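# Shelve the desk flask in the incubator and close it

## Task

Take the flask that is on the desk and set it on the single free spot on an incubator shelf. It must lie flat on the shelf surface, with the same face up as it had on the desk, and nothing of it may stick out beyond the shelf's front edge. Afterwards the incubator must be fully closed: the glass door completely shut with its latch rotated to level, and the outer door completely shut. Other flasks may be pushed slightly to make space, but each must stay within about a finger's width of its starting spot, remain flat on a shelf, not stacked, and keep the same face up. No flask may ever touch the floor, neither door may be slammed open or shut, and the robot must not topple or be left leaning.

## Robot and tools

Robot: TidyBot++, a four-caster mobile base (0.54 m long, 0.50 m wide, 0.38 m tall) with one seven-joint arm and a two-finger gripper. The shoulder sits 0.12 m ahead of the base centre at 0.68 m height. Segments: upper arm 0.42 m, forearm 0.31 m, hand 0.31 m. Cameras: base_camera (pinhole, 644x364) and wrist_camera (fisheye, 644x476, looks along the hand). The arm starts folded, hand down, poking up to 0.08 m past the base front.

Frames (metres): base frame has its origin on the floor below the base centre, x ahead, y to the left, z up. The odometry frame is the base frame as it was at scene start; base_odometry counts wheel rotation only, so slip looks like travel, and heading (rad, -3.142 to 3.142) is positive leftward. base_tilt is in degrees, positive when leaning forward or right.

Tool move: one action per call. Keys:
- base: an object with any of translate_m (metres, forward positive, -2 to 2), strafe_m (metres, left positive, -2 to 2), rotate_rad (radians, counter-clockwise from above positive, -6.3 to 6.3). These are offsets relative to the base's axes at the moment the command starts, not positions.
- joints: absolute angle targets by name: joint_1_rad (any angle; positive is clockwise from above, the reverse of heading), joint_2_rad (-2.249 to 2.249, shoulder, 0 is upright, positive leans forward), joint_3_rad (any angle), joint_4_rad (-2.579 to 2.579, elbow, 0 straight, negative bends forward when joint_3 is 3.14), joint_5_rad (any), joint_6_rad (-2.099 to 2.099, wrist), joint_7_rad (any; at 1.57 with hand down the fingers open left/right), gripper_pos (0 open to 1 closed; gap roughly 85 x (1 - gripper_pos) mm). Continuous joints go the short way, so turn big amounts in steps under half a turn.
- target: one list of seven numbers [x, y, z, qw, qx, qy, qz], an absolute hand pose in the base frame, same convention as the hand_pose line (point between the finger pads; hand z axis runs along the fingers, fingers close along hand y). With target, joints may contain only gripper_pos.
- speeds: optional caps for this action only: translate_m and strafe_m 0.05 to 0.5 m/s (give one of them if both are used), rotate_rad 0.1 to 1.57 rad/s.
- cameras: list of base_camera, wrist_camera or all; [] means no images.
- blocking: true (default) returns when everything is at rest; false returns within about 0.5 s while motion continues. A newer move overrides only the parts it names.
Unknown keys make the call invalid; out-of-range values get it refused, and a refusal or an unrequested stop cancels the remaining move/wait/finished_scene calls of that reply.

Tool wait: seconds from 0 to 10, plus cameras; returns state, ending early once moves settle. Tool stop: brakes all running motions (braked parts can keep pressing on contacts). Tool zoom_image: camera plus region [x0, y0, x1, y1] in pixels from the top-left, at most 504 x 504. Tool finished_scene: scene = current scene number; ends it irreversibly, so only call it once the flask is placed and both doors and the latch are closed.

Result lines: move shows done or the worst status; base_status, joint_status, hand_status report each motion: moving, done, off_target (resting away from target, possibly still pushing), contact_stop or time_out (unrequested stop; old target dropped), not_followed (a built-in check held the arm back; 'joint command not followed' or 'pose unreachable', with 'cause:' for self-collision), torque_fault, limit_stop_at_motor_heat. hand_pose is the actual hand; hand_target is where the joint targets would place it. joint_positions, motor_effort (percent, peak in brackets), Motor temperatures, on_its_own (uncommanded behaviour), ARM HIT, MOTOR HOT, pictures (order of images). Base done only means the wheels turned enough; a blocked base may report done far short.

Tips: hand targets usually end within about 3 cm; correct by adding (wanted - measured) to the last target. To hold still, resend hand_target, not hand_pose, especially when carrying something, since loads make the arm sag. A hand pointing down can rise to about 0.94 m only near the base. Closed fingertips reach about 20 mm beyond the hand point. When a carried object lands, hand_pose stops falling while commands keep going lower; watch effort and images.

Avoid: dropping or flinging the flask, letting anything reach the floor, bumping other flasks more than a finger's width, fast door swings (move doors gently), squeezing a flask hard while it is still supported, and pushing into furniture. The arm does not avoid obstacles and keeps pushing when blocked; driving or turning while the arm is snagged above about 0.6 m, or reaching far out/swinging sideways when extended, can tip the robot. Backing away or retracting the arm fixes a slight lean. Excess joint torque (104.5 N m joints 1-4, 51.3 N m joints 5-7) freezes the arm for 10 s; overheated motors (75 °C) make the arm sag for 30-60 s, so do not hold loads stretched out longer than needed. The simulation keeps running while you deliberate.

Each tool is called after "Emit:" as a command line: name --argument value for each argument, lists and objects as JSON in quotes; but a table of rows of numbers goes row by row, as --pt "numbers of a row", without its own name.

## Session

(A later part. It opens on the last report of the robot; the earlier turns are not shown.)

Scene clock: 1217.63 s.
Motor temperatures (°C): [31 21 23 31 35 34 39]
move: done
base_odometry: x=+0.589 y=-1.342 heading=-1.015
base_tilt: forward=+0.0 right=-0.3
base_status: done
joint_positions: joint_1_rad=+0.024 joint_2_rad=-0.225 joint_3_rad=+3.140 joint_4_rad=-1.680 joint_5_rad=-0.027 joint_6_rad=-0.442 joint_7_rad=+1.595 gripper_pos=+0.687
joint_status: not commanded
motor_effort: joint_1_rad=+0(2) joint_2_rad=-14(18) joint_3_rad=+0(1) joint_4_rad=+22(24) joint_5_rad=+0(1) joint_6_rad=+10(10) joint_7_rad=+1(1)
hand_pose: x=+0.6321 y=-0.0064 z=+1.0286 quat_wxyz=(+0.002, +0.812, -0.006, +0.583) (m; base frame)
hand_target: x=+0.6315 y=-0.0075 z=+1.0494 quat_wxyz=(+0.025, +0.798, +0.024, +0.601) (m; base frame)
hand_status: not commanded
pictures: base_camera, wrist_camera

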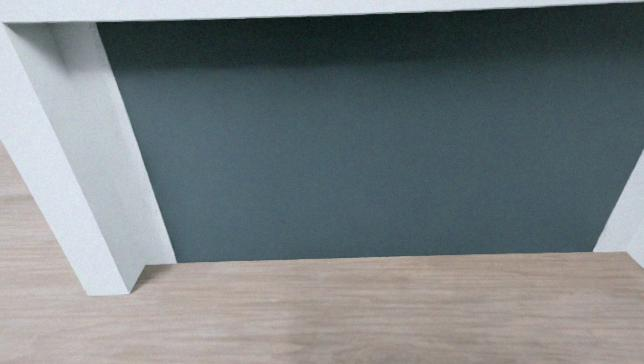

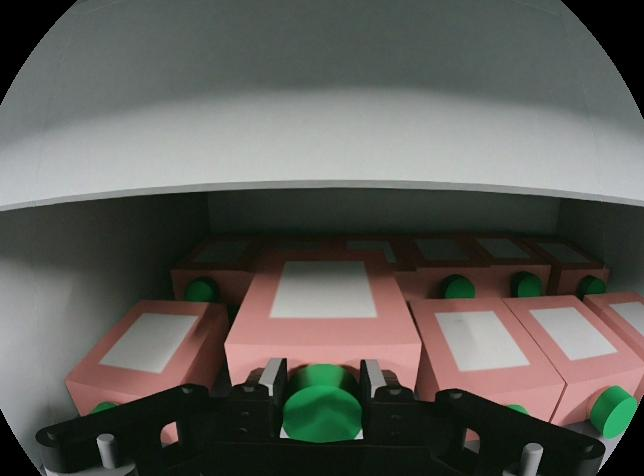

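Emit:
move --joints '{"joint_4_rad": -1.755, "joint_6_rad": -0.32}'

Scene clock: 1251.27 s.
Motor temperatures (°C): [31 21 23 31 35 34 39]
move: done
base_odometry: x=+0.589 y=-1.342 heading=-1.015
base_tilt: forward=+0.1 right=-0.3
base_status: not commanded
joint_positions: joint_1_rad=+0.024 joint_2_rad=-0.225 joint_3_rad=+3.140 joint_4_rad=-1.755 joint_5_rad=-0.027 joint_6_rad=-0.373 joint_7_rad=+1.595 gripper_pos=+0.687
joint_status: all done
motor_effort: joint_1_rad=+0(1) joint_2_rad=-14(15) joint_3_rad=-1(1) joint_4_rad=+23(25) joint_5_rad=+1(1) joint_6_rad=+9(11) joint_7_rad=+0(1)
hand_pose: x=+0.6333 y=-0.0070 z=+1.0035 quat_wxyz=(+0.002, +0.814, -0.007, +0.581) (m; base frame)
hand_target: x=+0.6350 y=-0.0084 z=+1.0242 quat_wxyz=(+0.026, +0.795, +0.022, +0.605) (m; base frame)
hand_status: not commanded
pictures: base_camera, wrist_camera

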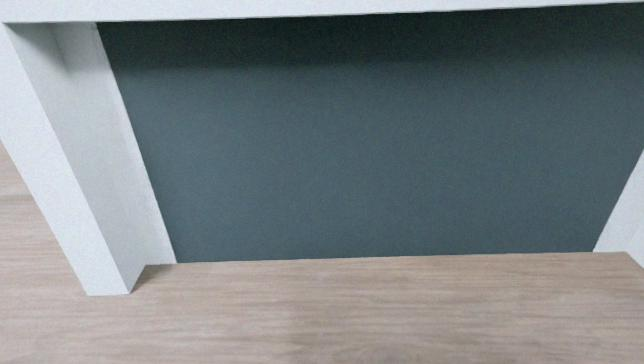

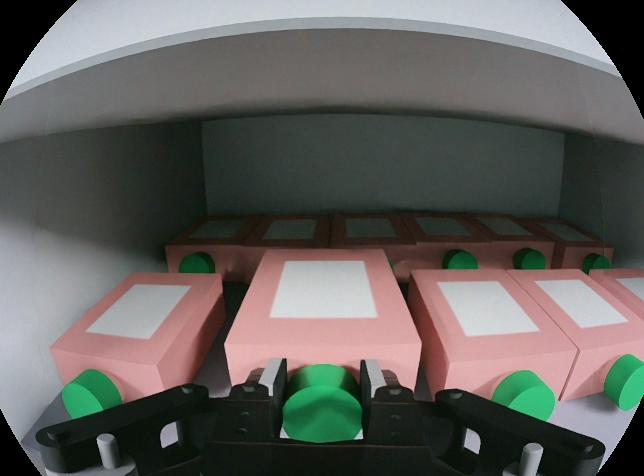

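Emit:
move --joints '{"joint_4_rad": -1.785, "joint_6_rad": -0.29}'

Emit:
move --joints '{"joint_4_rad": -1.8, "joint_6_rad": -0.275}'

Scene clock: 1262.63 s.
Motor temperatures (°C): [31 21 23 31 35 34 39]
move: done
base_odometry: x=+0.589 y=-1.342 heading=-1.015
base_tilt: forward=+0.0 right=-0.3
base_status: not commanded
joint_positions: joint_1_rad=+0.024 joint_2_rad=-0.225 joint_3_rad=+3.140 joint_4_rad=-1.783 joint_5_rad=-0.027 joint_6_rad=-0.341 joint_7_rad=+1.595 gripper_pos=+0.687
joint_status: all done
motor_effort: joint_1_rad=-1(1) joint_2_rad=-14(15) joint_3_rad=-1(1) joint_4_rad=+23(24) joint_5_rad=+0(0) joint_6_rad=+10(10) joint_7_rad=+1(1)
hand_pose: x=+0.6340 y=-0.0073 z=+0.9959 quat_wxyz=(+0.003, +0.813, -0.007, +0.582) (m; base frame)
hand_target: x=+0.6353 y=-0.0087 z=+1.0148 quat_wxyz=(+0.027, +0.795, +0.022, +0.605) (m; base frame)
hand_status: not commanded
pictures: base_camera, wrist_camera

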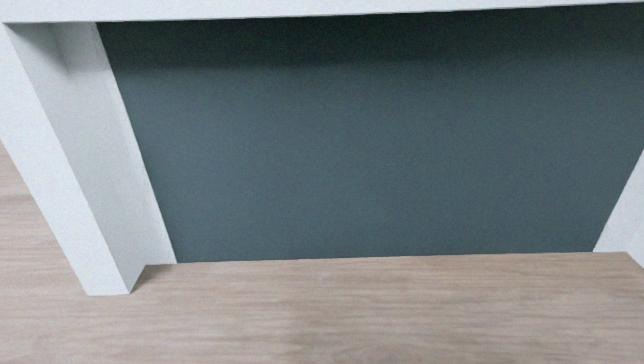

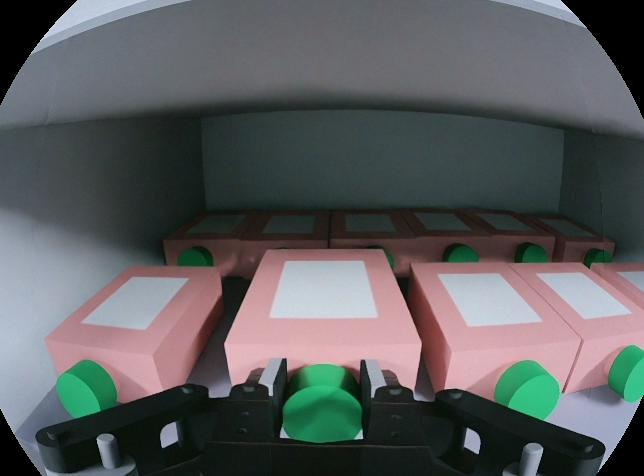

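Scene clock: 1263.20 s.
Motor temperatures (°C): [31 21 23 31 35 34 39]
move: done
base_odometry: x=+0.589 y=-1.342 heading=-1.015
base_tilt: forward=+0.1 right=-0.3
base_status: not commanded
joint_positions: joint_1_rad=+0.024 joint_2_rad=-0.225 joint_3_rad=+3.140 joint_4_rad=-1.796 joint_5_rad=-0.027 joint_6_rad=-0.327 joint_7_rad=+1.595 gripper_pos=+0.687
joint_status: all done
motor_effort: joint_1_rad=+0(1) joint_2_rad=-14(15) joint_3_rad=+0(1) joint_4_rad=+23(24) joint_5_rad=+0(0) joint_6_rad=+10(10) joint_7_rad=+1(1)
hand_pose: x=+0.6341 y=-0.0074 z=+0.9920 quat_wxyz=(+0.003, +0.813, -0.007, +0.583) (m; base frame)
hand_target: x=+0.6354 y=-0.0088 z=+1.0101 quat_wxyz=(+0.027, +0.795, +0.022, +0.605) (m; base frame)
hand_status: not commanded
pictures: base_camera, wrist_camera

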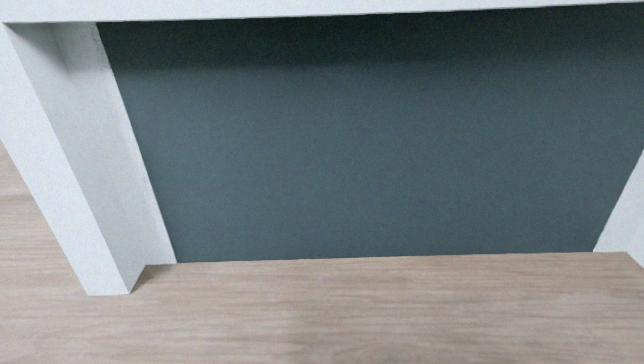

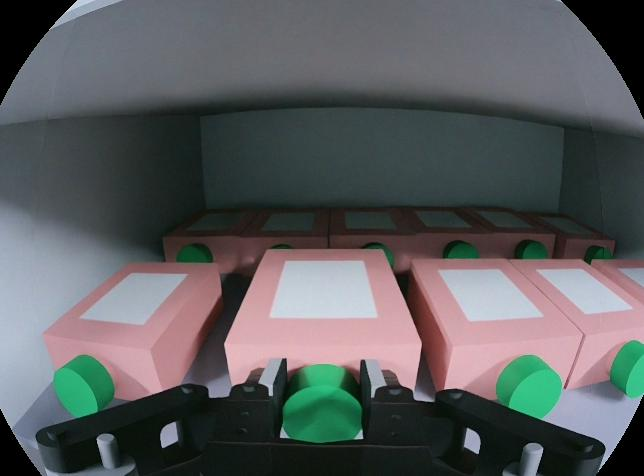

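Emit:
move --joints '{"joint_4_rad": -1.813, "joint_6_rad": -0.262}' --cameras '[]'

Emit:
move --joints '{"joint_4_rad": -1.825, "joint_6_rad": -0.25}' --cameras '["wrist_camera"]'

Scene clock: 1268.87 s.
Motor temperatures (°C): [31 21 23 31 35 34 39]
move: done
base_odometry: x=+0.589 y=-1.342 heading=-1.015
base_tilt: forward=+0.0 right=-0.4
base_status: not commanded
joint_positions: joint_1_rad=+0.024 joint_2_rad=-0.225 joint_3_rad=+3.140 joint_4_rad=-1.809 joint_5_rad=-0.027 joint_6_rad=-0.314 joint_7_rad=+1.595 gripper_pos=+0.687
joint_status: all done
motor_effort: joint_1_rad=-1(1) joint_2_rad=-14(15) joint_3_rad=-1(1) joint_4_rad=+22(24) joint_5_rad=+0(0) joint_6_rad=+10(10) joint_7_rad=+1(1)
hand_pose: x=+0.6341 y=-0.0075 z=+0.9882 quat_wxyz=(+0.003, +0.812, -0.007, +0.583) (m; base frame)
hand_target: x=+0.6354 y=-0.0089 z=+1.0060 quat_wxyz=(+0.027, +0.795, +0.022, +0.605) (m; base frame)
hand_status: not commanded
pictures: none
No camera images: "cameras" was empty.

Scene clock: 1269.40 s.
Motor temperatures (°C): [31 21 23 31 35 34 39]
move: done
base_odometry: x=+0.589 y=-1.342 heading=-1.015
base_tilt: forward=+0.1 right=-0.3
base_status: not commanded
joint_positions: joint_1_rad=+0.024 joint_2_rad=-0.225 joint_3_rad=+3.140 joint_4_rad=-1.820 joint_5_rad=-0.027 joint_6_rad=-0.302 joint_7_rad=+1.595 gripper_pos=+0.687
joint_status: all done
motor_effort: joint_1_rad=+0(1) joint_2_rad=-14(15) joint_3_rad=-1(1) joint_4_rad=+23(24) joint_5_rad=+0(1) joint_6_rad=+9(10) joint_7_rad=+0(1)
hand_pose: x=+0.6341 y=-0.0076 z=+0.9846 quat_wxyz=(+0.003, +0.812, -0.007, +0.583) (m; base frame)
hand_target: x=+0.6353 y=-0.0090 z=+1.0022 quat_wxyz=(+0.027, +0.795, +0.022, +0.605) (m; base frame)
hand_status: not commanded
pictures: wrist_camera

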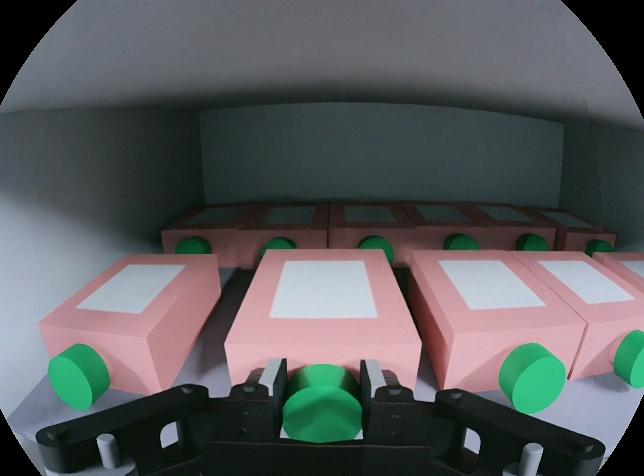

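Emit:
move --base '{"translate_m": 0.02}' --speeds '{"translate_m": 0.05}' --cameras '["wrist_camera"]'

Emit:
move --joints '{"joint_4_rad": -1.836, "joint_6_rad": -0.239}' --cameras '[]'

Emit:
move --joints '{"joint_4_rad": -1.848, "joint_6_rad": -0.227}' --cameras '["wrist_camera"]'

Scene clock: 1287.40 s.
Motor temperatures (°C): [31 21 23 31 35 34 39]
move: done
base_odometry: x=+0.599 y=-1.359 heading=-1.015
base_tilt: forward=+0.0 right=-0.3
base_status: done
joint_positions: joint_1_rad=+0.024 joint_2_rad=-0.226 joint_3_rad=+3.140 joint_4_rad=-1.821 joint_5_rad=-0.027 joint_6_rad=-0.302 joint_7_rad=+1.595 gripper_pos=+0.687
joint_status: not commanded
motor_effort: joint_1_rad=+0(1) joint_2_rad=-14(18) joint_3_rad=-1(1) joint_4_rad=+22(24) joint_5_rad=+0(1) joint_6_rad=+10(10) joint_7_rad=+0(1)
hand_pose: x=+0.6339 y=-0.0076 z=+0.9849 quat_wxyz=(+0.003, +0.812, -0.007, +0.583) (m; base frame)
hand_target: x=+0.6353 y=-0.0090 z=+1.0022 quat_wxyz=(+0.027, +0.795, +0.022, +0.605) (m; base frame)
hand_status: not commanded
pictures: wrist_camera

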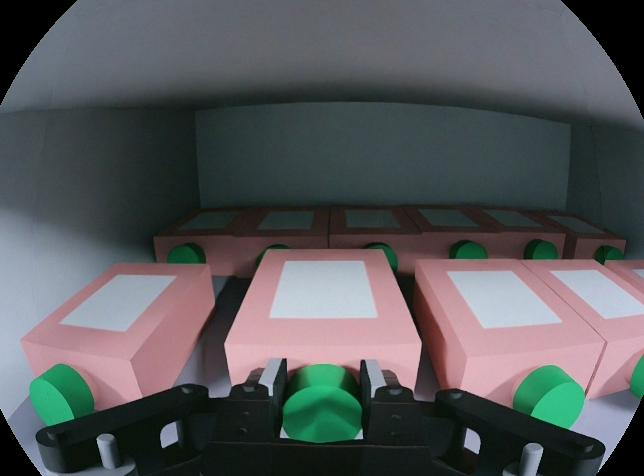

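Scene clock: 1287.93 s.
Motor temperatures (°C): [31 21 23 31 35 34 39]
move: done
base_odometry: x=+0.599 y=-1.359 heading=-1.015
base_tilt: forward=+0.0 right=-0.4
base_status: not commanded
joint_positions: joint_1_rad=+0.024 joint_2_rad=-0.226 joint_3_rad=+3.140 joint_4_rad=-1.831 joint_5_rad=-0.027 joint_6_rad=-0.291 joint_7_rad=+1.595 gripper_pos=+0.687
joint_status: all done
motor_effort: joint_1_rad=-1(1) joint_2_rad=-14(15) joint_3_rad=-1(1) joint_4_rad=+23(24) joint_5_rad=+0(0) joint_6_rad=+9(10) joint_7_rad=+0(1)
hand_pose: x=+0.6338 y=-0.0077 z=+0.9815 quat_wxyz=(+0.003, +0.812, -0.007, +0.583) (m; base frame)
hand_target: x=+0.6352 y=-0.0091 z=+0.9988 quat_wxyz=(+0.027, +0.795, +0.021, +0.605) (m; base frame)
hand_status: not commanded
pictures: none
No camera images: "cameras" was empty.

Scene clock: 1288.47 s.
Motor temperatures (°C): [31 21 23 31 35 34 39]
move: done
base_odometry: x=+0.599 y=-1.359 heading=-1.015
base_tilt: forward=+0.1 right=-0.3
base_status: not commanded
joint_positions: joint_1_rad=+0.024 joint_2_rad=-0.226 joint_3_rad=+3.140 joint_4_rad=-1.842 joint_5_rad=-0.027 joint_6_rad=-0.278 joint_7_rad=+1.595 gripper_pos=+0.687
joint_status: all done
motor_effort: joint_1_rad=+0(1) joint_2_rad=-14(14) joint_3_rad=-1(1) joint_4_rad=+22(24) joint_5_rad=+0(0) joint_6_rad=+9(10) joint_7_rad=+0(1)
hand_pose: x=+0.6338 y=-0.0078 z=+0.9785 quat_wxyz=(+0.003, +0.812, -0.008, +0.584) (m; base frame)
hand_target: x=+0.6351 y=-0.0092 z=+0.9950 quat_wxyz=(+0.027, +0.795, +0.021, +0.605) (m; base frame)
hand_status: not commanded
pictures: wrist_camera

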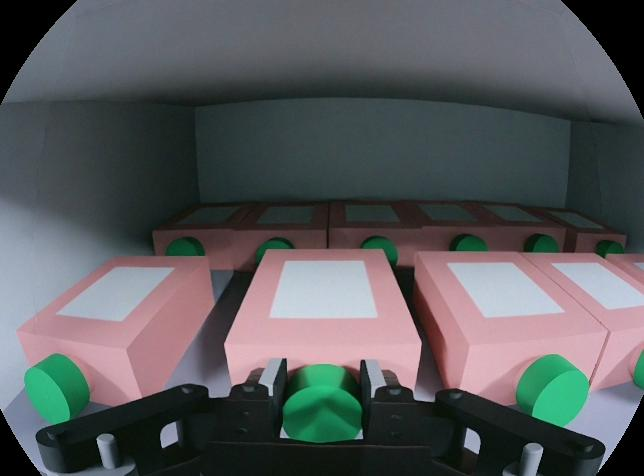

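Emit:
move --joints '{"joint_4_rad": -1.86, "joint_6_rad": -0.218}' --cameras '[]'

Emit:
move --joints '{"joint_4_rad": -1.872, "joint_6_rad": -0.208}' --cameras '["wrist_camera"]'

Scene clock: 1294.00 s.
Motor temperatures (°C): [31 21 23 31 35 34 39]
move: done
base_odometry: x=+0.599 y=-1.359 heading=-1.015
base_tilt: forward=+0.1 right=-0.3
base_status: not commanded
joint_positions: joint_1_rad=+0.024 joint_2_rad=-0.226 joint_3_rad=+3.140 joint_4_rad=-1.849 joint_5_rad=-0.027 joint_6_rad=-0.265 joint_7_rad=+1.595 gripper_pos=+0.687
joint_status: all done
motor_effort: joint_1_rad=+0(1) joint_2_rad=-14(14) joint_3_rad=-1(1) joint_4_rad=+21(22) joint_5_rad=+0(0) joint_6_rad=+9(10) joint_7_rad=+0(1)
hand_pose: x=+0.6343 y=-0.0079 z=+0.9783 quat_wxyz=(+0.003, +0.810, -0.008, +0.587) (m; base frame)
hand_target: x=+0.6347 y=-0.0092 z=+0.9903 quat_wxyz=(+0.027, +0.796, +0.021, +0.604) (m; base frame)
hand_status: not commanded
pictures: none
No camera images: "cameras" was empty.

Scene clock: 1294.53 s.
Motor temperatures (°C): [31 21 23 31 35 34 39]
move: done
base_odometry: x=+0.599 y=-1.359 heading=-1.015
base_tilt: forward=+0.1 right=-0.3
base_status: not commanded
joint_positions: joint_1_rad=+0.024 joint_2_rad=-0.226 joint_3_rad=+3.140 joint_4_rad=-1.857 joint_5_rad=-0.027 joint_6_rad=-0.251 joint_7_rad=+1.595 gripper_pos=+0.687
joint_status: all done
motor_effort: joint_1_rad=-1(1) joint_2_rad=-12(14) joint_3_rad=+0(1) joint_4_rad=+21(22) joint_5_rad=+0(1) joint_6_rad=+8(9) joint_7_rad=+0(1)
hand_pose: x=+0.6348 y=-0.0080 z=+0.9781 quat_wxyz=(+0.003, +0.808, -0.008, +0.589) (m; base frame)
hand_target: x=+0.6343 y=-0.0093 z=+0.9860 quat_wxyz=(+0.027, +0.797, +0.021, +0.603) (m; base frame)
hand_status: not commanded
pictures: wrist_camera

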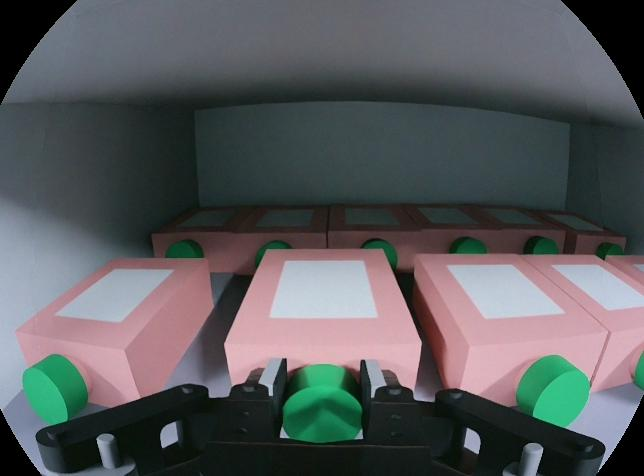

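Emit:
zoom_image --camera "wrist_camera" --region '[160, 230, 480, 470]'

Scaled by 1.575.

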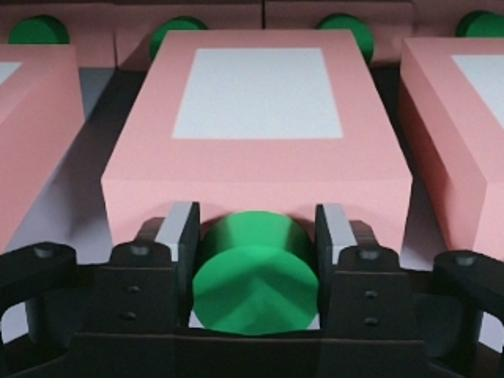

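Emit:
move --joints '{"joint_6_rad": -0.3}' --cameras '["wrist_camera"]'

Scene clock: 1309.80 s.
Motor temperatures (°C): [31 21 23 31 35 34 39]
move: done
base_odometry: x=+0.599 y=-1.359 heading=-1.015
base_tilt: forward=+0.0 right=-0.4
base_status: not commanded
joint_positions: joint_1_rad=+0.024 joint_2_rad=-0.233 joint_3_rad=+3.140 joint_4_rad=-1.850 joint_5_rad=-0.027 joint_6_rad=-0.278 joint_7_rad=+1.596 gripper_pos=+0.687
joint_status: all done
motor_effort: joint_1_rad=+1(1) joint_2_rad=-11(13) joint_3_rad=+1(1) joint_4_rad=+18(22) joint_5_rad=+0(1) joint_6_rad=+6(9) joint_7_rad=+0(1)
hand_pose: x=+0.6309 y=-0.0077 z=+0.9779 quat_wxyz=(+0.004, +0.812, -0.007, +0.584) (m; base frame)
hand_target: x=+0.6253 y=-0.0084 z=+0.9588 quat_wxyz=(+0.025, +0.824, +0.023, +0.566) (m; base frame)
hand_status: not commanded
pictures: wrist_camera

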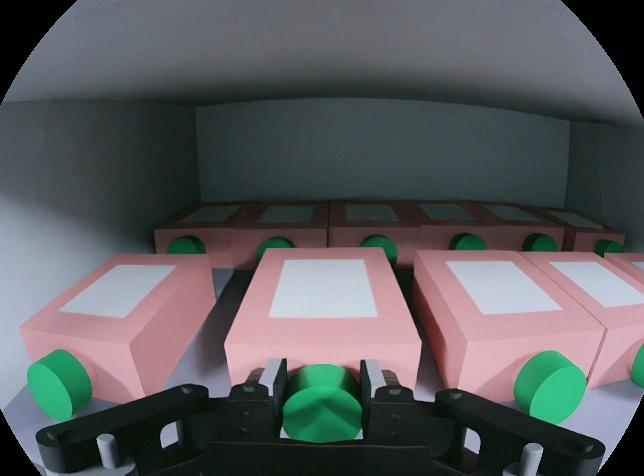

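Emit:
move --joints '{"joint_6_rad": -0.275}' --cameras '[]'

Emit:
move --joints '{"gripper_pos": 0.6}' --cameras '["wrist_camera"]'

Emit:
move --joints '{"gripper_pos": 0.35}' --cameras '["wrist_camera"]'

Scene clock: 1319.00 s.
Motor temperatures (°C): [31 21 23 31 35 34 39]
move: done
base_odometry: x=+0.599 y=-1.359 heading=-1.015
base_tilt: forward=+0.1 right=-0.3
base_status: not commanded
joint_positions: joint_1_rad=+0.024 joint_2_rad=-0.233 joint_3_rad=+3.140 joint_4_rad=-1.851 joint_5_rad=-0.027 joint_6_rad=-0.275 joint_7_rad=+1.596 gripper_pos=+0.687
joint_status: all done
motor_effort: joint_1_rad=+1(1) joint_2_rad=-12(13) joint_3_rad=+0(1) joint_4_rad=+19(21) joint_5_rad=+0(0) joint_6_rad=+6(8) joint_7_rad=+0(0)
hand_pose: x=+0.6309 y=-0.0077 z=+0.9779 quat_wxyz=(+0.004, +0.811, -0.007, +0.585) (m; base frame)
hand_target: x=+0.6280 y=-0.0086 z=+0.9661 quat_wxyz=(+0.025, +0.817, +0.022, +0.576) (m; base frame)
hand_status: not commanded
pictures: none
No camera images: "cameras" was empty.

Scene clock: 1319.80 s.
Motor temperatures (°C): [31 21 23 31 35 34 39]
move: done
base_odometry: x=+0.599 y=-1.359 heading=-1.015
base_tilt: forward=+0.1 right=-0.3
base_status: not commanded
joint_positions: joint_1_rad=+0.024 joint_2_rad=-0.233 joint_3_rad=+3.140 joint_4_rad=-1.864 joint_5_rad=-0.027 joint_6_rad=-0.275 joint_7_rad=+1.596 gripper_pos=+0.600
joint_status: all done
motor_effort: joint_1_rad=+0(1) joint_2_rad=-13(14) joint_3_rad=-1(1) joint_4_rad=+22(23) joint_5_rad=+0(1) joint_6_rad=+8(9) joint_7_rad=+1(1)
hand_pose: x=+0.6294 y=-0.0077 z=+0.9703 quat_wxyz=(+0.004, +0.815, -0.007, +0.580) (m; base frame)
hand_target: x=+0.6280 y=-0.0086 z=+0.9661 quat_wxyz=(+0.025, +0.817, +0.022, +0.576) (m; base frame)
hand_status: not commanded
pictures: wrist_camera

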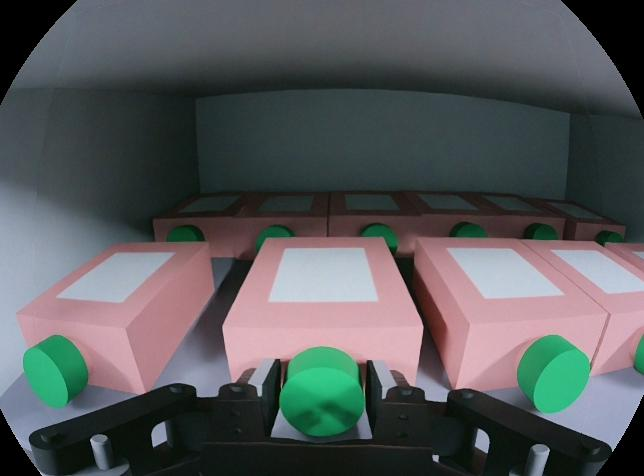

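Scene clock: 1320.47 s.
Motor temperatures (°C): [31 21 23 31 35 34 39]
move: done
base_odometry: x=+0.599 y=-1.359 heading=-1.015
base_tilt: forward=+0.0 right=-0.3
base_status: not commanded
joint_positions: joint_1_rad=+0.024 joint_2_rad=-0.233 joint_3_rad=+3.140 joint_4_rad=-1.864 joint_5_rad=-0.027 joint_6_rad=-0.275 joint_7_rad=+1.596 gripper_pos=+0.350
joint_status: all done
motor_effort: joint_1_rad=+0(1) joint_2_rad=-13(13) joint_3_rad=-1(1) joint_4_rad=+21(22) joint_5_rad=+0(1) joint_6_rad=+8(9) joint_7_rad=+1(1)
hand_pose: x=+0.6294 y=-0.0077 z=+0.9703 quat_wxyz=(+0.004, +0.815, -0.007, +0.580) (m; base frame)
hand_target: x=+0.6280 y=-0.0086 z=+0.9661 quat_wxyz=(+0.025, +0.817, +0.022, +0.576) (m; base frame)
hand_status: not commanded
pictures: wrist_camera

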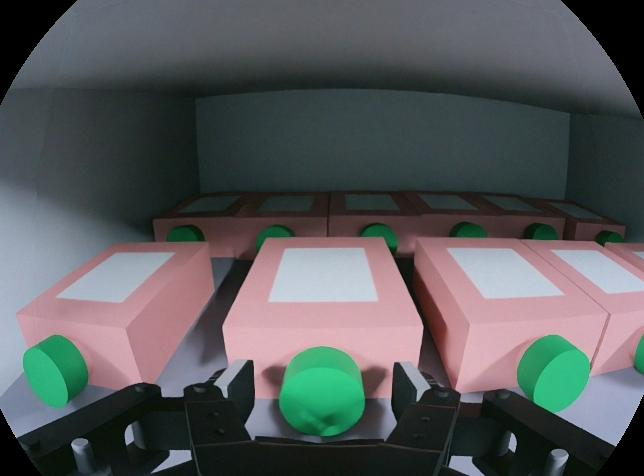

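Emit:
move --base '{"translate_m": -0.1}' --speeds '{"translate_m": 0.06}' --cameras '["wrist_camera"]'

Emit:
zoom_image --camera "wrist_camera" --region '[100, 180, 560, 460]'

Scene clock: 1328.07 s.
Motor temperatures (°C): [31 21 23 31 35 34 39]
move: done
base_odometry: x=+0.547 y=-1.274 heading=-1.015
base_tilt: forward=+0.0 right=-0.3
base_status: done
joint_positions: joint_1_rad=+0.024 joint_2_rad=-0.233 joint_3_rad=+3.140 joint_4_rad=-1.864 joint_5_rad=-0.027 joint_6_rad=-0.275 joint_7_rad=+1.596 gripper_pos=+0.350
joint_status: not commanded
motor_effort: joint_1_rad=+0(1) joint_2_rad=-13(16) joint_3_rad=-1(2) joint_4_rad=+22(23) joint_5_rad=+0(1) joint_6_rad=+8(9) joint_7_rad=+1(1)
hand_pose: x=+0.6296 y=-0.0077 z=+0.9699 quat_wxyz=(+0.004, +0.815, -0.007, +0.579) (m; base frame)
hand_target: x=+0.6280 y=-0.0086 z=+0.9661 quat_wxyz=(+0.025, +0.817, +0.022, +0.576) (m; base frame)
hand_status: not commanded
pictures: wrist_camera

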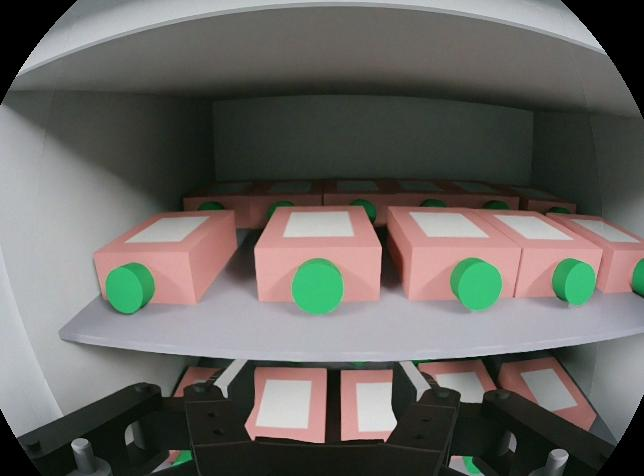

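Scaled by 1.096.

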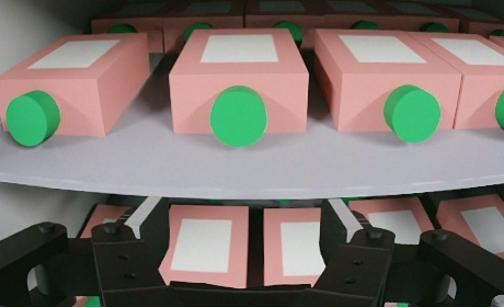

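Emit:
move --base '{"translate_m": -0.75}' --speeds '{"translate_m": 0.2}'

Scene clock: 1344.97 s.
Motor temperatures (°C): [31 21 23 31 35 34 39]
move: done
base_odometry: x=+0.151 y=-0.637 heading=-1.015
base_tilt: forward=+0.1 right=-0.3
base_status: done
joint_positions: joint_1_rad=+0.024 joint_2_rad=-0.233 joint_3_rad=+3.140 joint_4_rad=-1.864 joint_5_rad=-0.027 joint_6_rad=-0.275 joint_7_rad=+1.596 gripper_pos=+0.350
joint_status: not commanded
motor_effort: joint_1_rad=+0(1) joint_2_rad=-13(16) joint_3_rad=-1(1) joint_4_rad=+22(23) joint_5_rad=+0(1) joint_6_rad=+8(9) joint_7_rad=+1(1)
hand_pose: x=+0.6294 y=-0.0077 z=+0.9700 quat_wxyz=(+0.004, +0.815, -0.007, +0.579) (m; base frame)
hand_target: x=+0.6280 y=-0.0086 z=+0.9661 quat_wxyz=(+0.025, +0.817, +0.022, +0.576) (m; base frame)
hand_status: not commanded
pictures: base_camera, wrist_camera

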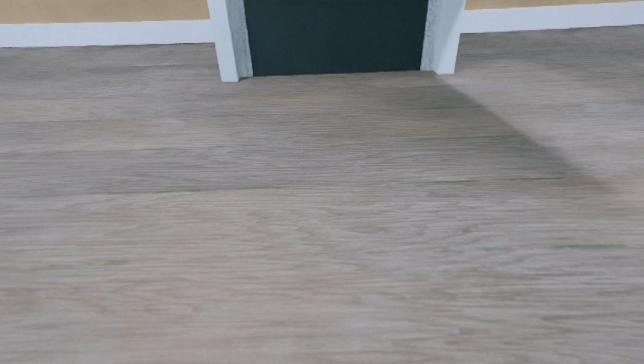

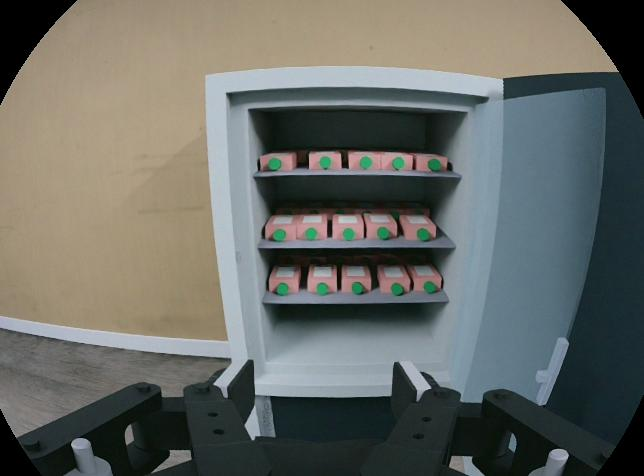

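Emit:
move --base '{"translate_m": -0.45}' --speeds '{"translate_m": 0.2}' --joints '{"joint_6_rad": -0.05, "gripper_pos": 1}'

Emit:
zoom_image --camera "wrist_camera" --region '[280, 60, 640, 400]'

Scene clock: 1353.50 s.
Motor temperatures (°C): [31 21 23 31 35 34 39]
move: done
base_odometry: x=-0.087 y=-0.254 heading=-1.015
base_tilt: forward=+0.1 right=-0.3
base_status: done
joint_positions: joint_1_rad=+0.024 joint_2_rad=-0.233 joint_3_rad=+3.140 joint_4_rad=-1.868 joint_5_rad=-0.027 joint_6_rad=-0.070 joint_7_rad=+1.596 gripper_pos=+0.999
joint_status: all done
motor_effort: joint_1_rad=+0(1) joint_2_rad=-13(17) joint_3_rad=-1(2) joint_4_rad=+22(24) joint_5_rad=+0(1) joint_6_rad=+9(10) joint_7_rad=+1(1)
hand_pose: x=+0.6439 y=-0.0097 z=+1.0294 quat_wxyz=(+0.006, +0.753, -0.008, +0.658) (m; base frame)
hand_target: x=+0.6438 y=-0.0108 z=+1.0342 quat_wxyz=(+0.032, +0.747, +0.019, +0.664) (m; base frame)
hand_status: not commanded
pictures: base_camera, wrist_camera

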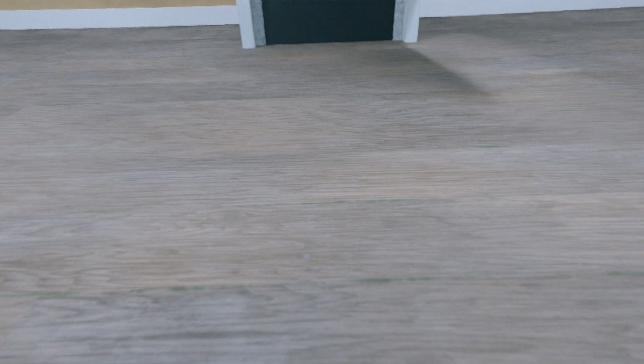

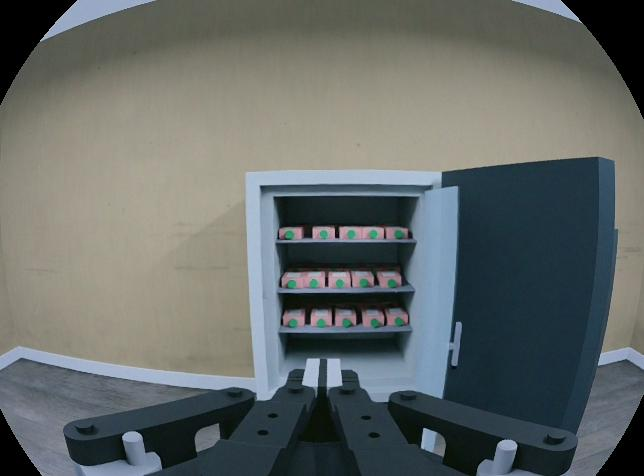

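Scaled by 1.400.

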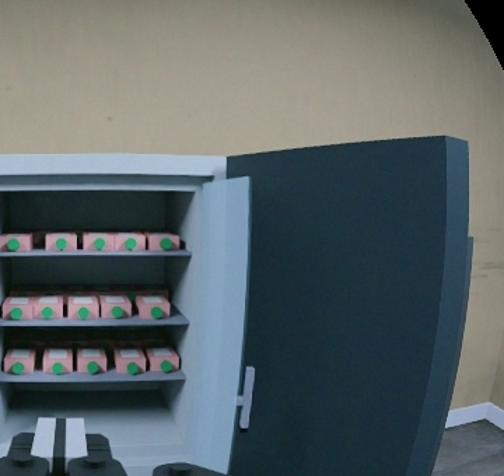

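Emit:
move --base '{"strafe_m": -0.44, "translate_m": 0.3}' --speeds '{"strafe_m": 0.25}'

Emit:
zoom_image --camera "wrist_camera" --region '[150, 60, 640, 440]'

Scene clock: 1407.80 s.
Motor temperatures (°C): [31 21 23 31 35 33 39]
move: done
base_odometry: x=-0.302 y=-0.741 heading=-1.015
base_tilt: forward=+0.1 right=-0.4
base_status: done
joint_positions: joint_1_rad=+0.024 joint_2_rad=-0.233 joint_3_rad=+3.140 joint_4_rad=-1.868 joint_5_rad=-0.027 joint_6_rad=-0.070 joint_7_rad=+1.596 gripper_pos=+0.999
joint_status: not commanded
motor_effort: joint_1_rad=-1(2) joint_2_rad=-13(15) joint_3_rad=+0(2) joint_4_rad=+22(23) joint_5_rad=+0(1) joint_6_rad=+9(9) joint_7_rad=+0(1)
hand_pose: x=+0.6439 y=-0.0097 z=+1.0293 quat_wxyz=(+0.006, +0.753, -0.008, +0.658) (m; base frame)
hand_target: x=+0.6438 y=-0.0108 z=+1.0342 quat_wxyz=(+0.032, +0.747, +0.019, +0.664) (m; base frame)
hand_status: not commanded
pictures: base_camera, wrist_camera

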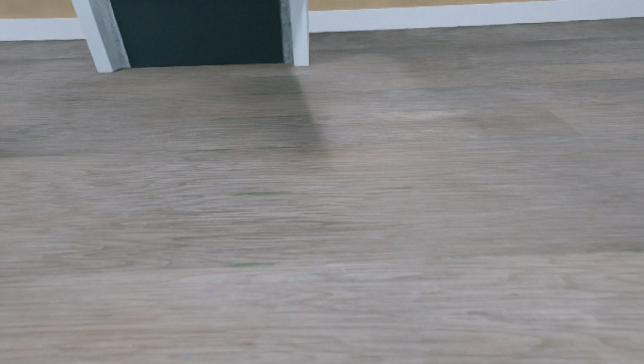

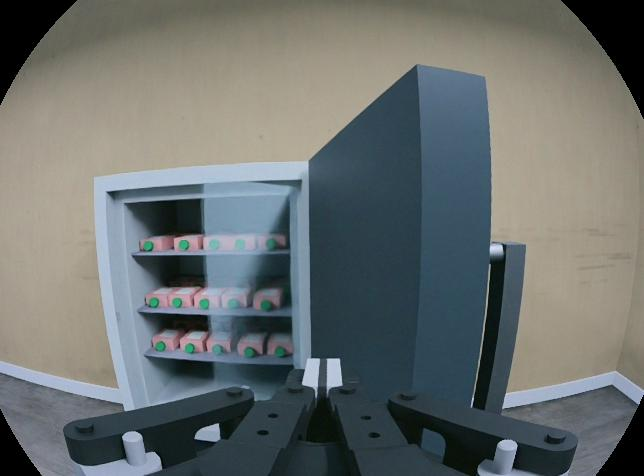

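Scaled by 1.029.

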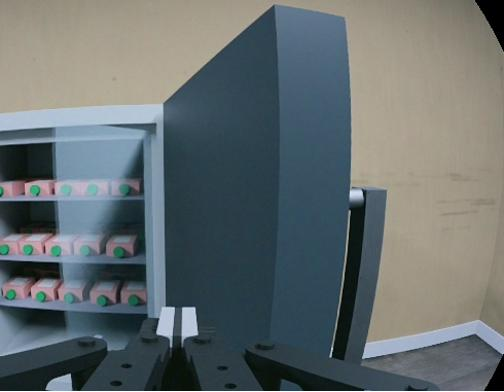

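Emit:
move --base '{"strafe_m": 0.045, "translate_m": 0.27}' --speeds '{"translate_m": 0.15}'

Scene clock: 1443.13 s.
Motor temperatures (°C): [31 21 23 31 35 33 39]
move: done
base_odometry: x=-0.122 y=-0.947 heading=-1.015
base_tilt: forward=+0.0 right=-0.3
base_status: done
joint_positions: joint_1_rad=+0.024 joint_2_rad=-0.229 joint_3_rad=+3.140 joint_4_rad=-1.868 joint_5_rad=-0.027 joint_6_rad=-0.070 joint_7_rad=+1.596 gripper_pos=+0.999
joint_status: not commanded
motor_effort: joint_1_rad=+0(1) joint_2_rad=-13(16) joint_3_rad=+0(1) joint_4_rad=+22(23) joint_5_rad=+0(1) joint_6_rad=+9(9) joint_7_rad=+0(1)
hand_pose: x=+0.6453 y=-0.0097 z=+1.0271 quat_wxyz=(+0.006, +0.754, -0.008, +0.656) (m; base frame)
hand_target: x=+0.6438 y=-0.0108 z=+1.0342 quat_wxyz=(+0.032, +0.747, +0.019, +0.664) (m; base frame)
hand_status: not commanded
pictures: base_camera, wrist_camera

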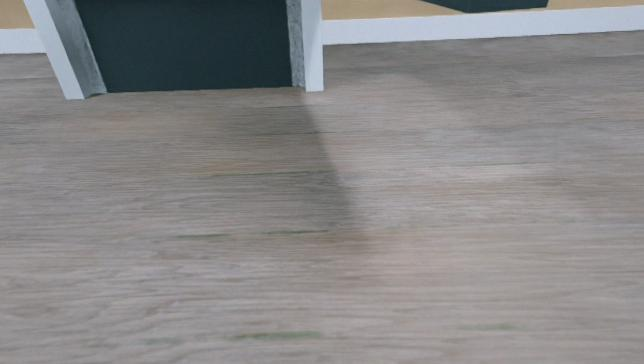

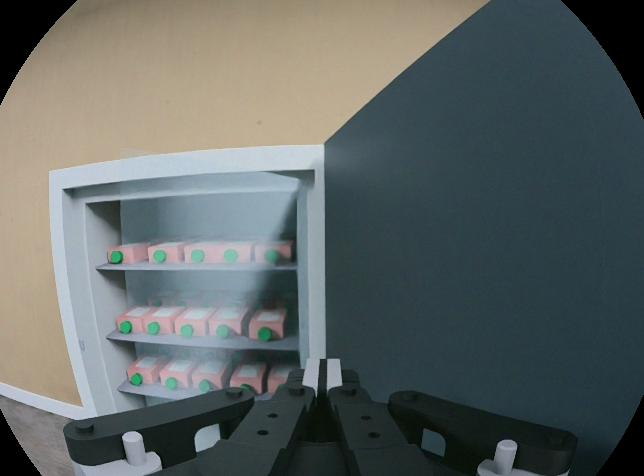

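Emit:
move --base '{"translate_m": 0.13}' --speeds '{"translate_m": 0.1}' --cameras '[]'

Emit:
move --base '{"strafe_m": 0.08}' --speeds '{"strafe_m": 0.06}' --cameras '["wrist_camera"]'

Scene clock: 1463.90 s.
Motor temperatures (°C): [31 21 23 31 35 33 39]
move: done
base_odometry: x=-0.053 y=-1.058 heading=-1.015
base_tilt: forward=+0.0 right=-0.4
base_status: done
joint_positions: joint_1_rad=+0.024 joint_2_rad=-0.229 joint_3_rad=+3.140 joint_4_rad=-1.868 joint_5_rad=-0.027 joint_6_rad=-0.070 joint_7_rad=+1.596 gripper_pos=+0.999
joint_status: not commanded
motor_effort: joint_1_rad=+0(2) joint_2_rad=-13(17) joint_3_rad=-1(2) joint_4_rad=+21(23) joint_5_rad=+0(1) joint_6_rad=+9(10) joint_7_rad=+0(1)
hand_pose: x=+0.6452 y=-0.0097 z=+1.0273 quat_wxyz=(+0.006, +0.754, -0.008, +0.657) (m; base frame)
hand_target: x=+0.6438 y=-0.0108 z=+1.0342 quat_wxyz=(+0.032, +0.747, +0.019, +0.664) (m; base frame)
hand_status: not commanded
pictures: none
No camera images: "cameras" was empty.

Scene clock: 1465.70 s.
Motor temperatures (°C): [31 21 23 31 35 33 39]
move: done
base_odometry: x=+0.015 y=-1.016 heading=-1.015
base_tilt: forward=+0.0 right=-0.3
base_status: done
joint_positions: joint_1_rad=+0.025 joint_2_rad=-0.229 joint_3_rad=+3.140 joint_4_rad=-1.868 joint_5_rad=-0.027 joint_6_rad=-0.070 joint_7_rad=+1.596 gripper_pos=+0.999
joint_status: not commanded
motor_effort: joint_1_rad=-1(2) joint_2_rad=-13(14) joint_3_rad=+0(4) joint_4_rad=+22(23) joint_5_rad=+0(1) joint_6_rad=+9(9) joint_7_rad=+0(1)
hand_pose: x=+0.6452 y=-0.0104 z=+1.0273 quat_wxyz=(+0.007, +0.754, -0.009, +0.657) (m; base frame)
hand_target: x=+0.6438 y=-0.0108 z=+1.0342 quat_wxyz=(+0.032, +0.747, +0.019, +0.664) (m; base frame)
hand_status: not commanded
pictures: wrist_camera

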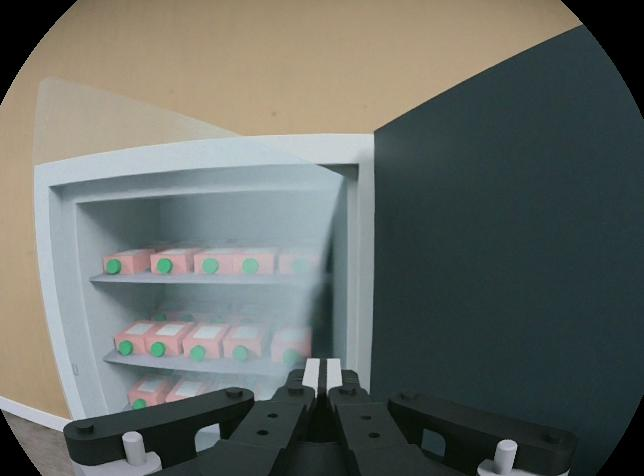

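Emit:
move --base '{"translate_m": 0.05}' --speeds '{"translate_m": 0.1}' --cameras '[]'

Emit:
move --base '{"strafe_m": 0.09}' --speeds '{"strafe_m": 0.06}' --cameras '["wrist_camera"]'

Scene clock: 1479.10 s.
Motor temperatures (°C): [31 21 23 31 35 33 39]
move: done
base_odometry: x=+0.042 y=-1.058 heading=-1.015
base_tilt: forward=+0.0 right=-0.4
base_status: done
joint_positions: joint_1_rad=+0.025 joint_2_rad=-0.229 joint_3_rad=+3.140 joint_4_rad=-1.868 joint_5_rad=-0.027 joint_6_rad=-0.070 joint_7_rad=+1.596 gripper_pos=+0.999
joint_status: not commanded
motor_effort: joint_1_rad=-1(1) joint_2_rad=-13(17) joint_3_rad=+0(2) joint_4_rad=+22(24) joint_5_rad=+0(1) joint_6_rad=+9(10) joint_7_rad=+0(1)
hand_pose: x=+0.6452 y=-0.0104 z=+1.0272 quat_wxyz=(+0.007, +0.754, -0.009, +0.657) (m; base frame)
hand_target: x=+0.6438 y=-0.0108 z=+1.0342 quat_wxyz=(+0.032, +0.747, +0.019, +0.664) (m; base frame)
hand_status: not commanded
pictures: none
No camera images: "cameras" was empty.

Scene clock: 1481.07 s.
Motor temperatures (°C): [31 21 23 31 35 33 39]
move: done
base_odometry: x=+0.118 y=-1.011 heading=-1.015
base_tilt: forward=+0.1 right=-0.3
base_status: done
joint_positions: joint_1_rad=+0.026 joint_2_rad=-0.229 joint_3_rad=+3.142 joint_4_rad=-1.868 joint_5_rad=-0.027 joint_6_rad=-0.070 joint_7_rad=+1.596 gripper_pos=+0.999
joint_status: not commanded
motor_effort: joint_1_rad=+0(3) joint_2_rad=-13(14) joint_3_rad=-1(3) joint_4_rad=+23(23) joint_5_rad=+0(1) joint_6_rad=+9(9) joint_7_rad=+1(1)
hand_pose: x=+0.6451 y=-0.0120 z=+1.0272 quat_wxyz=(+0.008, +0.754, -0.010, +0.657) (m; base frame)
hand_target: x=+0.6438 y=-0.0108 z=+1.0342 quat_wxyz=(+0.032, +0.747, +0.019, +0.664) (m; base frame)
hand_status: not commanded
pictures: wrist_camera

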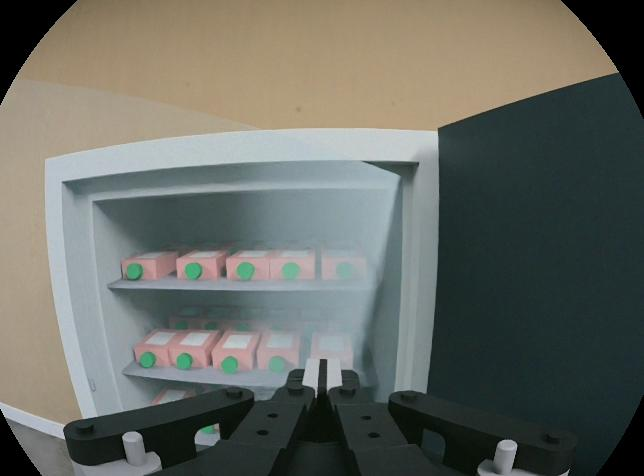

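Emit:
move --base '{"strafe_m": 0.075, "translate_m": 0.035}' --speeds '{"strafe_m": 0.06}' --cameras '[]'

Emit:
move --base '{"strafe_m": 0.067, "translate_m": 0.047}' --speeds '{"strafe_m": 0.06}' --cameras '["wrist_camera"]'

Scene clock: 1494.73 s.
Motor temperatures (°C): [31 21 23 31 35 33 39]
move: done
base_odometry: x=+0.201 y=-1.001 heading=-1.015
base_tilt: forward=+0.0 right=-0.2
base_status: done
joint_positions: joint_1_rad=+0.026 joint_2_rad=-0.230 joint_3_rad=+3.142 joint_4_rad=-1.869 joint_5_rad=-0.027 joint_6_rad=-0.070 joint_7_rad=+1.596 gripper_pos=+0.999
joint_status: not commanded
motor_effort: joint_1_rad=+0(3) joint_2_rad=-13(15) joint_3_rad=-1(3) joint_4_rad=+22(23) joint_5_rad=+0(1) joint_6_rad=+9(9) joint_7_rad=+0(1)
hand_pose: x=+0.6450 y=-0.0122 z=+1.0274 quat_wxyz=(+0.008, +0.754, -0.010, +0.657) (m; base frame)
hand_target: x=+0.6438 y=-0.0108 z=+1.0342 quat_wxyz=(+0.032, +0.747, +0.019, +0.664) (m; base frame)
hand_status: not commanded
pictures: none
No camera images: "cameras" was empty.

Scene clock: 1496.60 s.
Motor temperatures (°C): [31 21 23 31 35 33 39]
move: done
base_odometry: x=+0.282 y=-1.005 heading=-1.015
base_tilt: forward=+0.0 right=-0.3
base_status: done
joint_positions: joint_1_rad=+0.026 joint_2_rad=-0.230 joint_3_rad=+3.142 joint_4_rad=-1.869 joint_5_rad=-0.027 joint_6_rad=-0.070 joint_7_rad=+1.596 gripper_pos=+0.999
joint_status: not commanded
motor_effort: joint_1_rad=+0(2) joint_2_rad=-13(15) joint_3_rad=+0(3) joint_4_rad=+22(23) joint_5_rad=+0(1) joint_6_rad=+9(9) joint_7_rad=+1(1)
hand_pose: x=+0.6449 y=-0.0124 z=+1.0274 quat_wxyz=(+0.008, +0.754, -0.010, +0.657) (m; base frame)
hand_target: x=+0.6438 y=-0.0108 z=+1.0342 quat_wxyz=(+0.032, +0.747, +0.019, +0.664) (m; base frame)
hand_status: not commanded
pictures: wrist_camera

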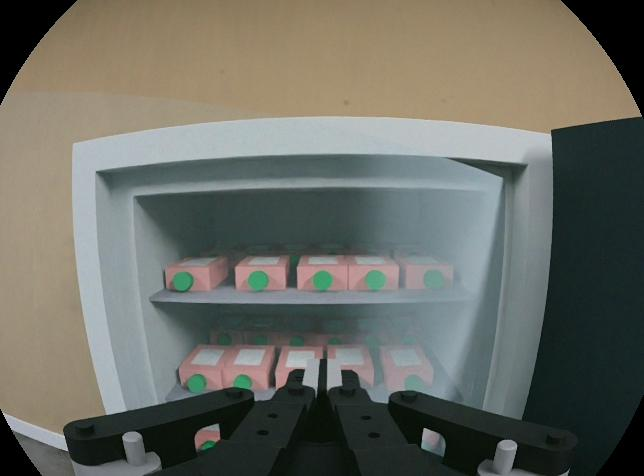

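Emit:
move --base '{"strafe_m": 0.058, "translate_m": 0.058}' --speeds '{"strafe_m": 0.07}' --cameras '["wrist_camera"]'

Emit:
move --base '{"strafe_m": 0.047, "translate_m": 0.067}' --speeds '{"translate_m": 0.06}' --cameras '["wrist_camera"]'

Scene clock: 1504.90 s.
Motor temperatures (°C): [31 21 23 31 35 33 39]
move: done
base_odometry: x=+0.362 y=-1.024 heading=-1.015
base_tilt: forward=+0.0 right=-0.3
base_status: done
joint_positions: joint_1_rad=+0.027 joint_2_rad=-0.230 joint_3_rad=+3.143 joint_4_rad=-1.869 joint_5_rad=-0.027 joint_6_rad=-0.070 joint_7_rad=+1.596 gripper_pos=+0.999
joint_status: not commanded
motor_effort: joint_1_rad=-1(4) joint_2_rad=-14(15) joint_3_rad=-1(4) joint_4_rad=+22(23) joint_5_rad=+0(1) joint_6_rad=+9(9) joint_7_rad=+1(1)
hand_pose: x=+0.6447 y=-0.0128 z=+1.0275 quat_wxyz=(+0.008, +0.754, -0.010, +0.657) (m; base frame)
hand_target: x=+0.6438 y=-0.0108 z=+1.0342 quat_wxyz=(+0.032, +0.747, +0.019, +0.664) (m; base frame)
hand_status: not commanded
pictures: wrist_camera

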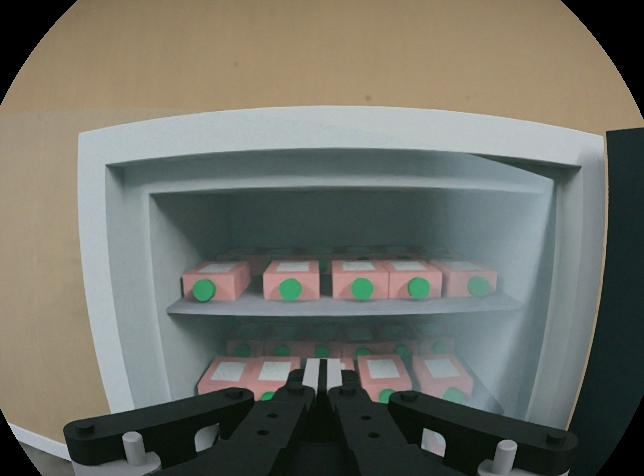

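Scene clock: 1506.73 s.
Motor temperatures (°C): [31 21 23 31 35 33 39]
move: done
base_odometry: x=+0.438 y=-1.056 heading=-1.015
base_tilt: forward=+0.1 right=-0.3
base_status: done
joint_positions: joint_1_rad=+0.027 joint_2_rad=-0.231 joint_3_rad=+3.143 joint_4_rad=-1.869 joint_5_rad=-0.027 joint_6_rad=-0.070 joint_7_rad=+1.596 gripper_pos=+0.999
joint_status: not commanded
motor_effort: joint_1_rad=-1(2) joint_2_rad=-14(16) joint_3_rad=-1(3) joint_4_rad=+22(23) joint_5_rad=+0(1) joint_6_rad=+9(10) joint_7_rad=+1(1)
hand_pose: x=+0.6445 y=-0.0130 z=+1.0277 quat_wxyz=(+0.008, +0.754, -0.011, +0.657) (m; base frame)
hand_target: x=+0.6438 y=-0.0108 z=+1.0342 quat_wxyz=(+0.032, +0.747, +0.019, +0.664) (m; base frame)
hand_status: not commanded
pictures: wrist_camera

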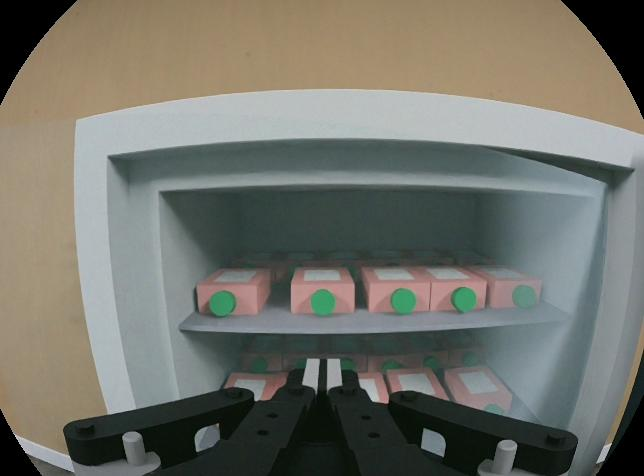

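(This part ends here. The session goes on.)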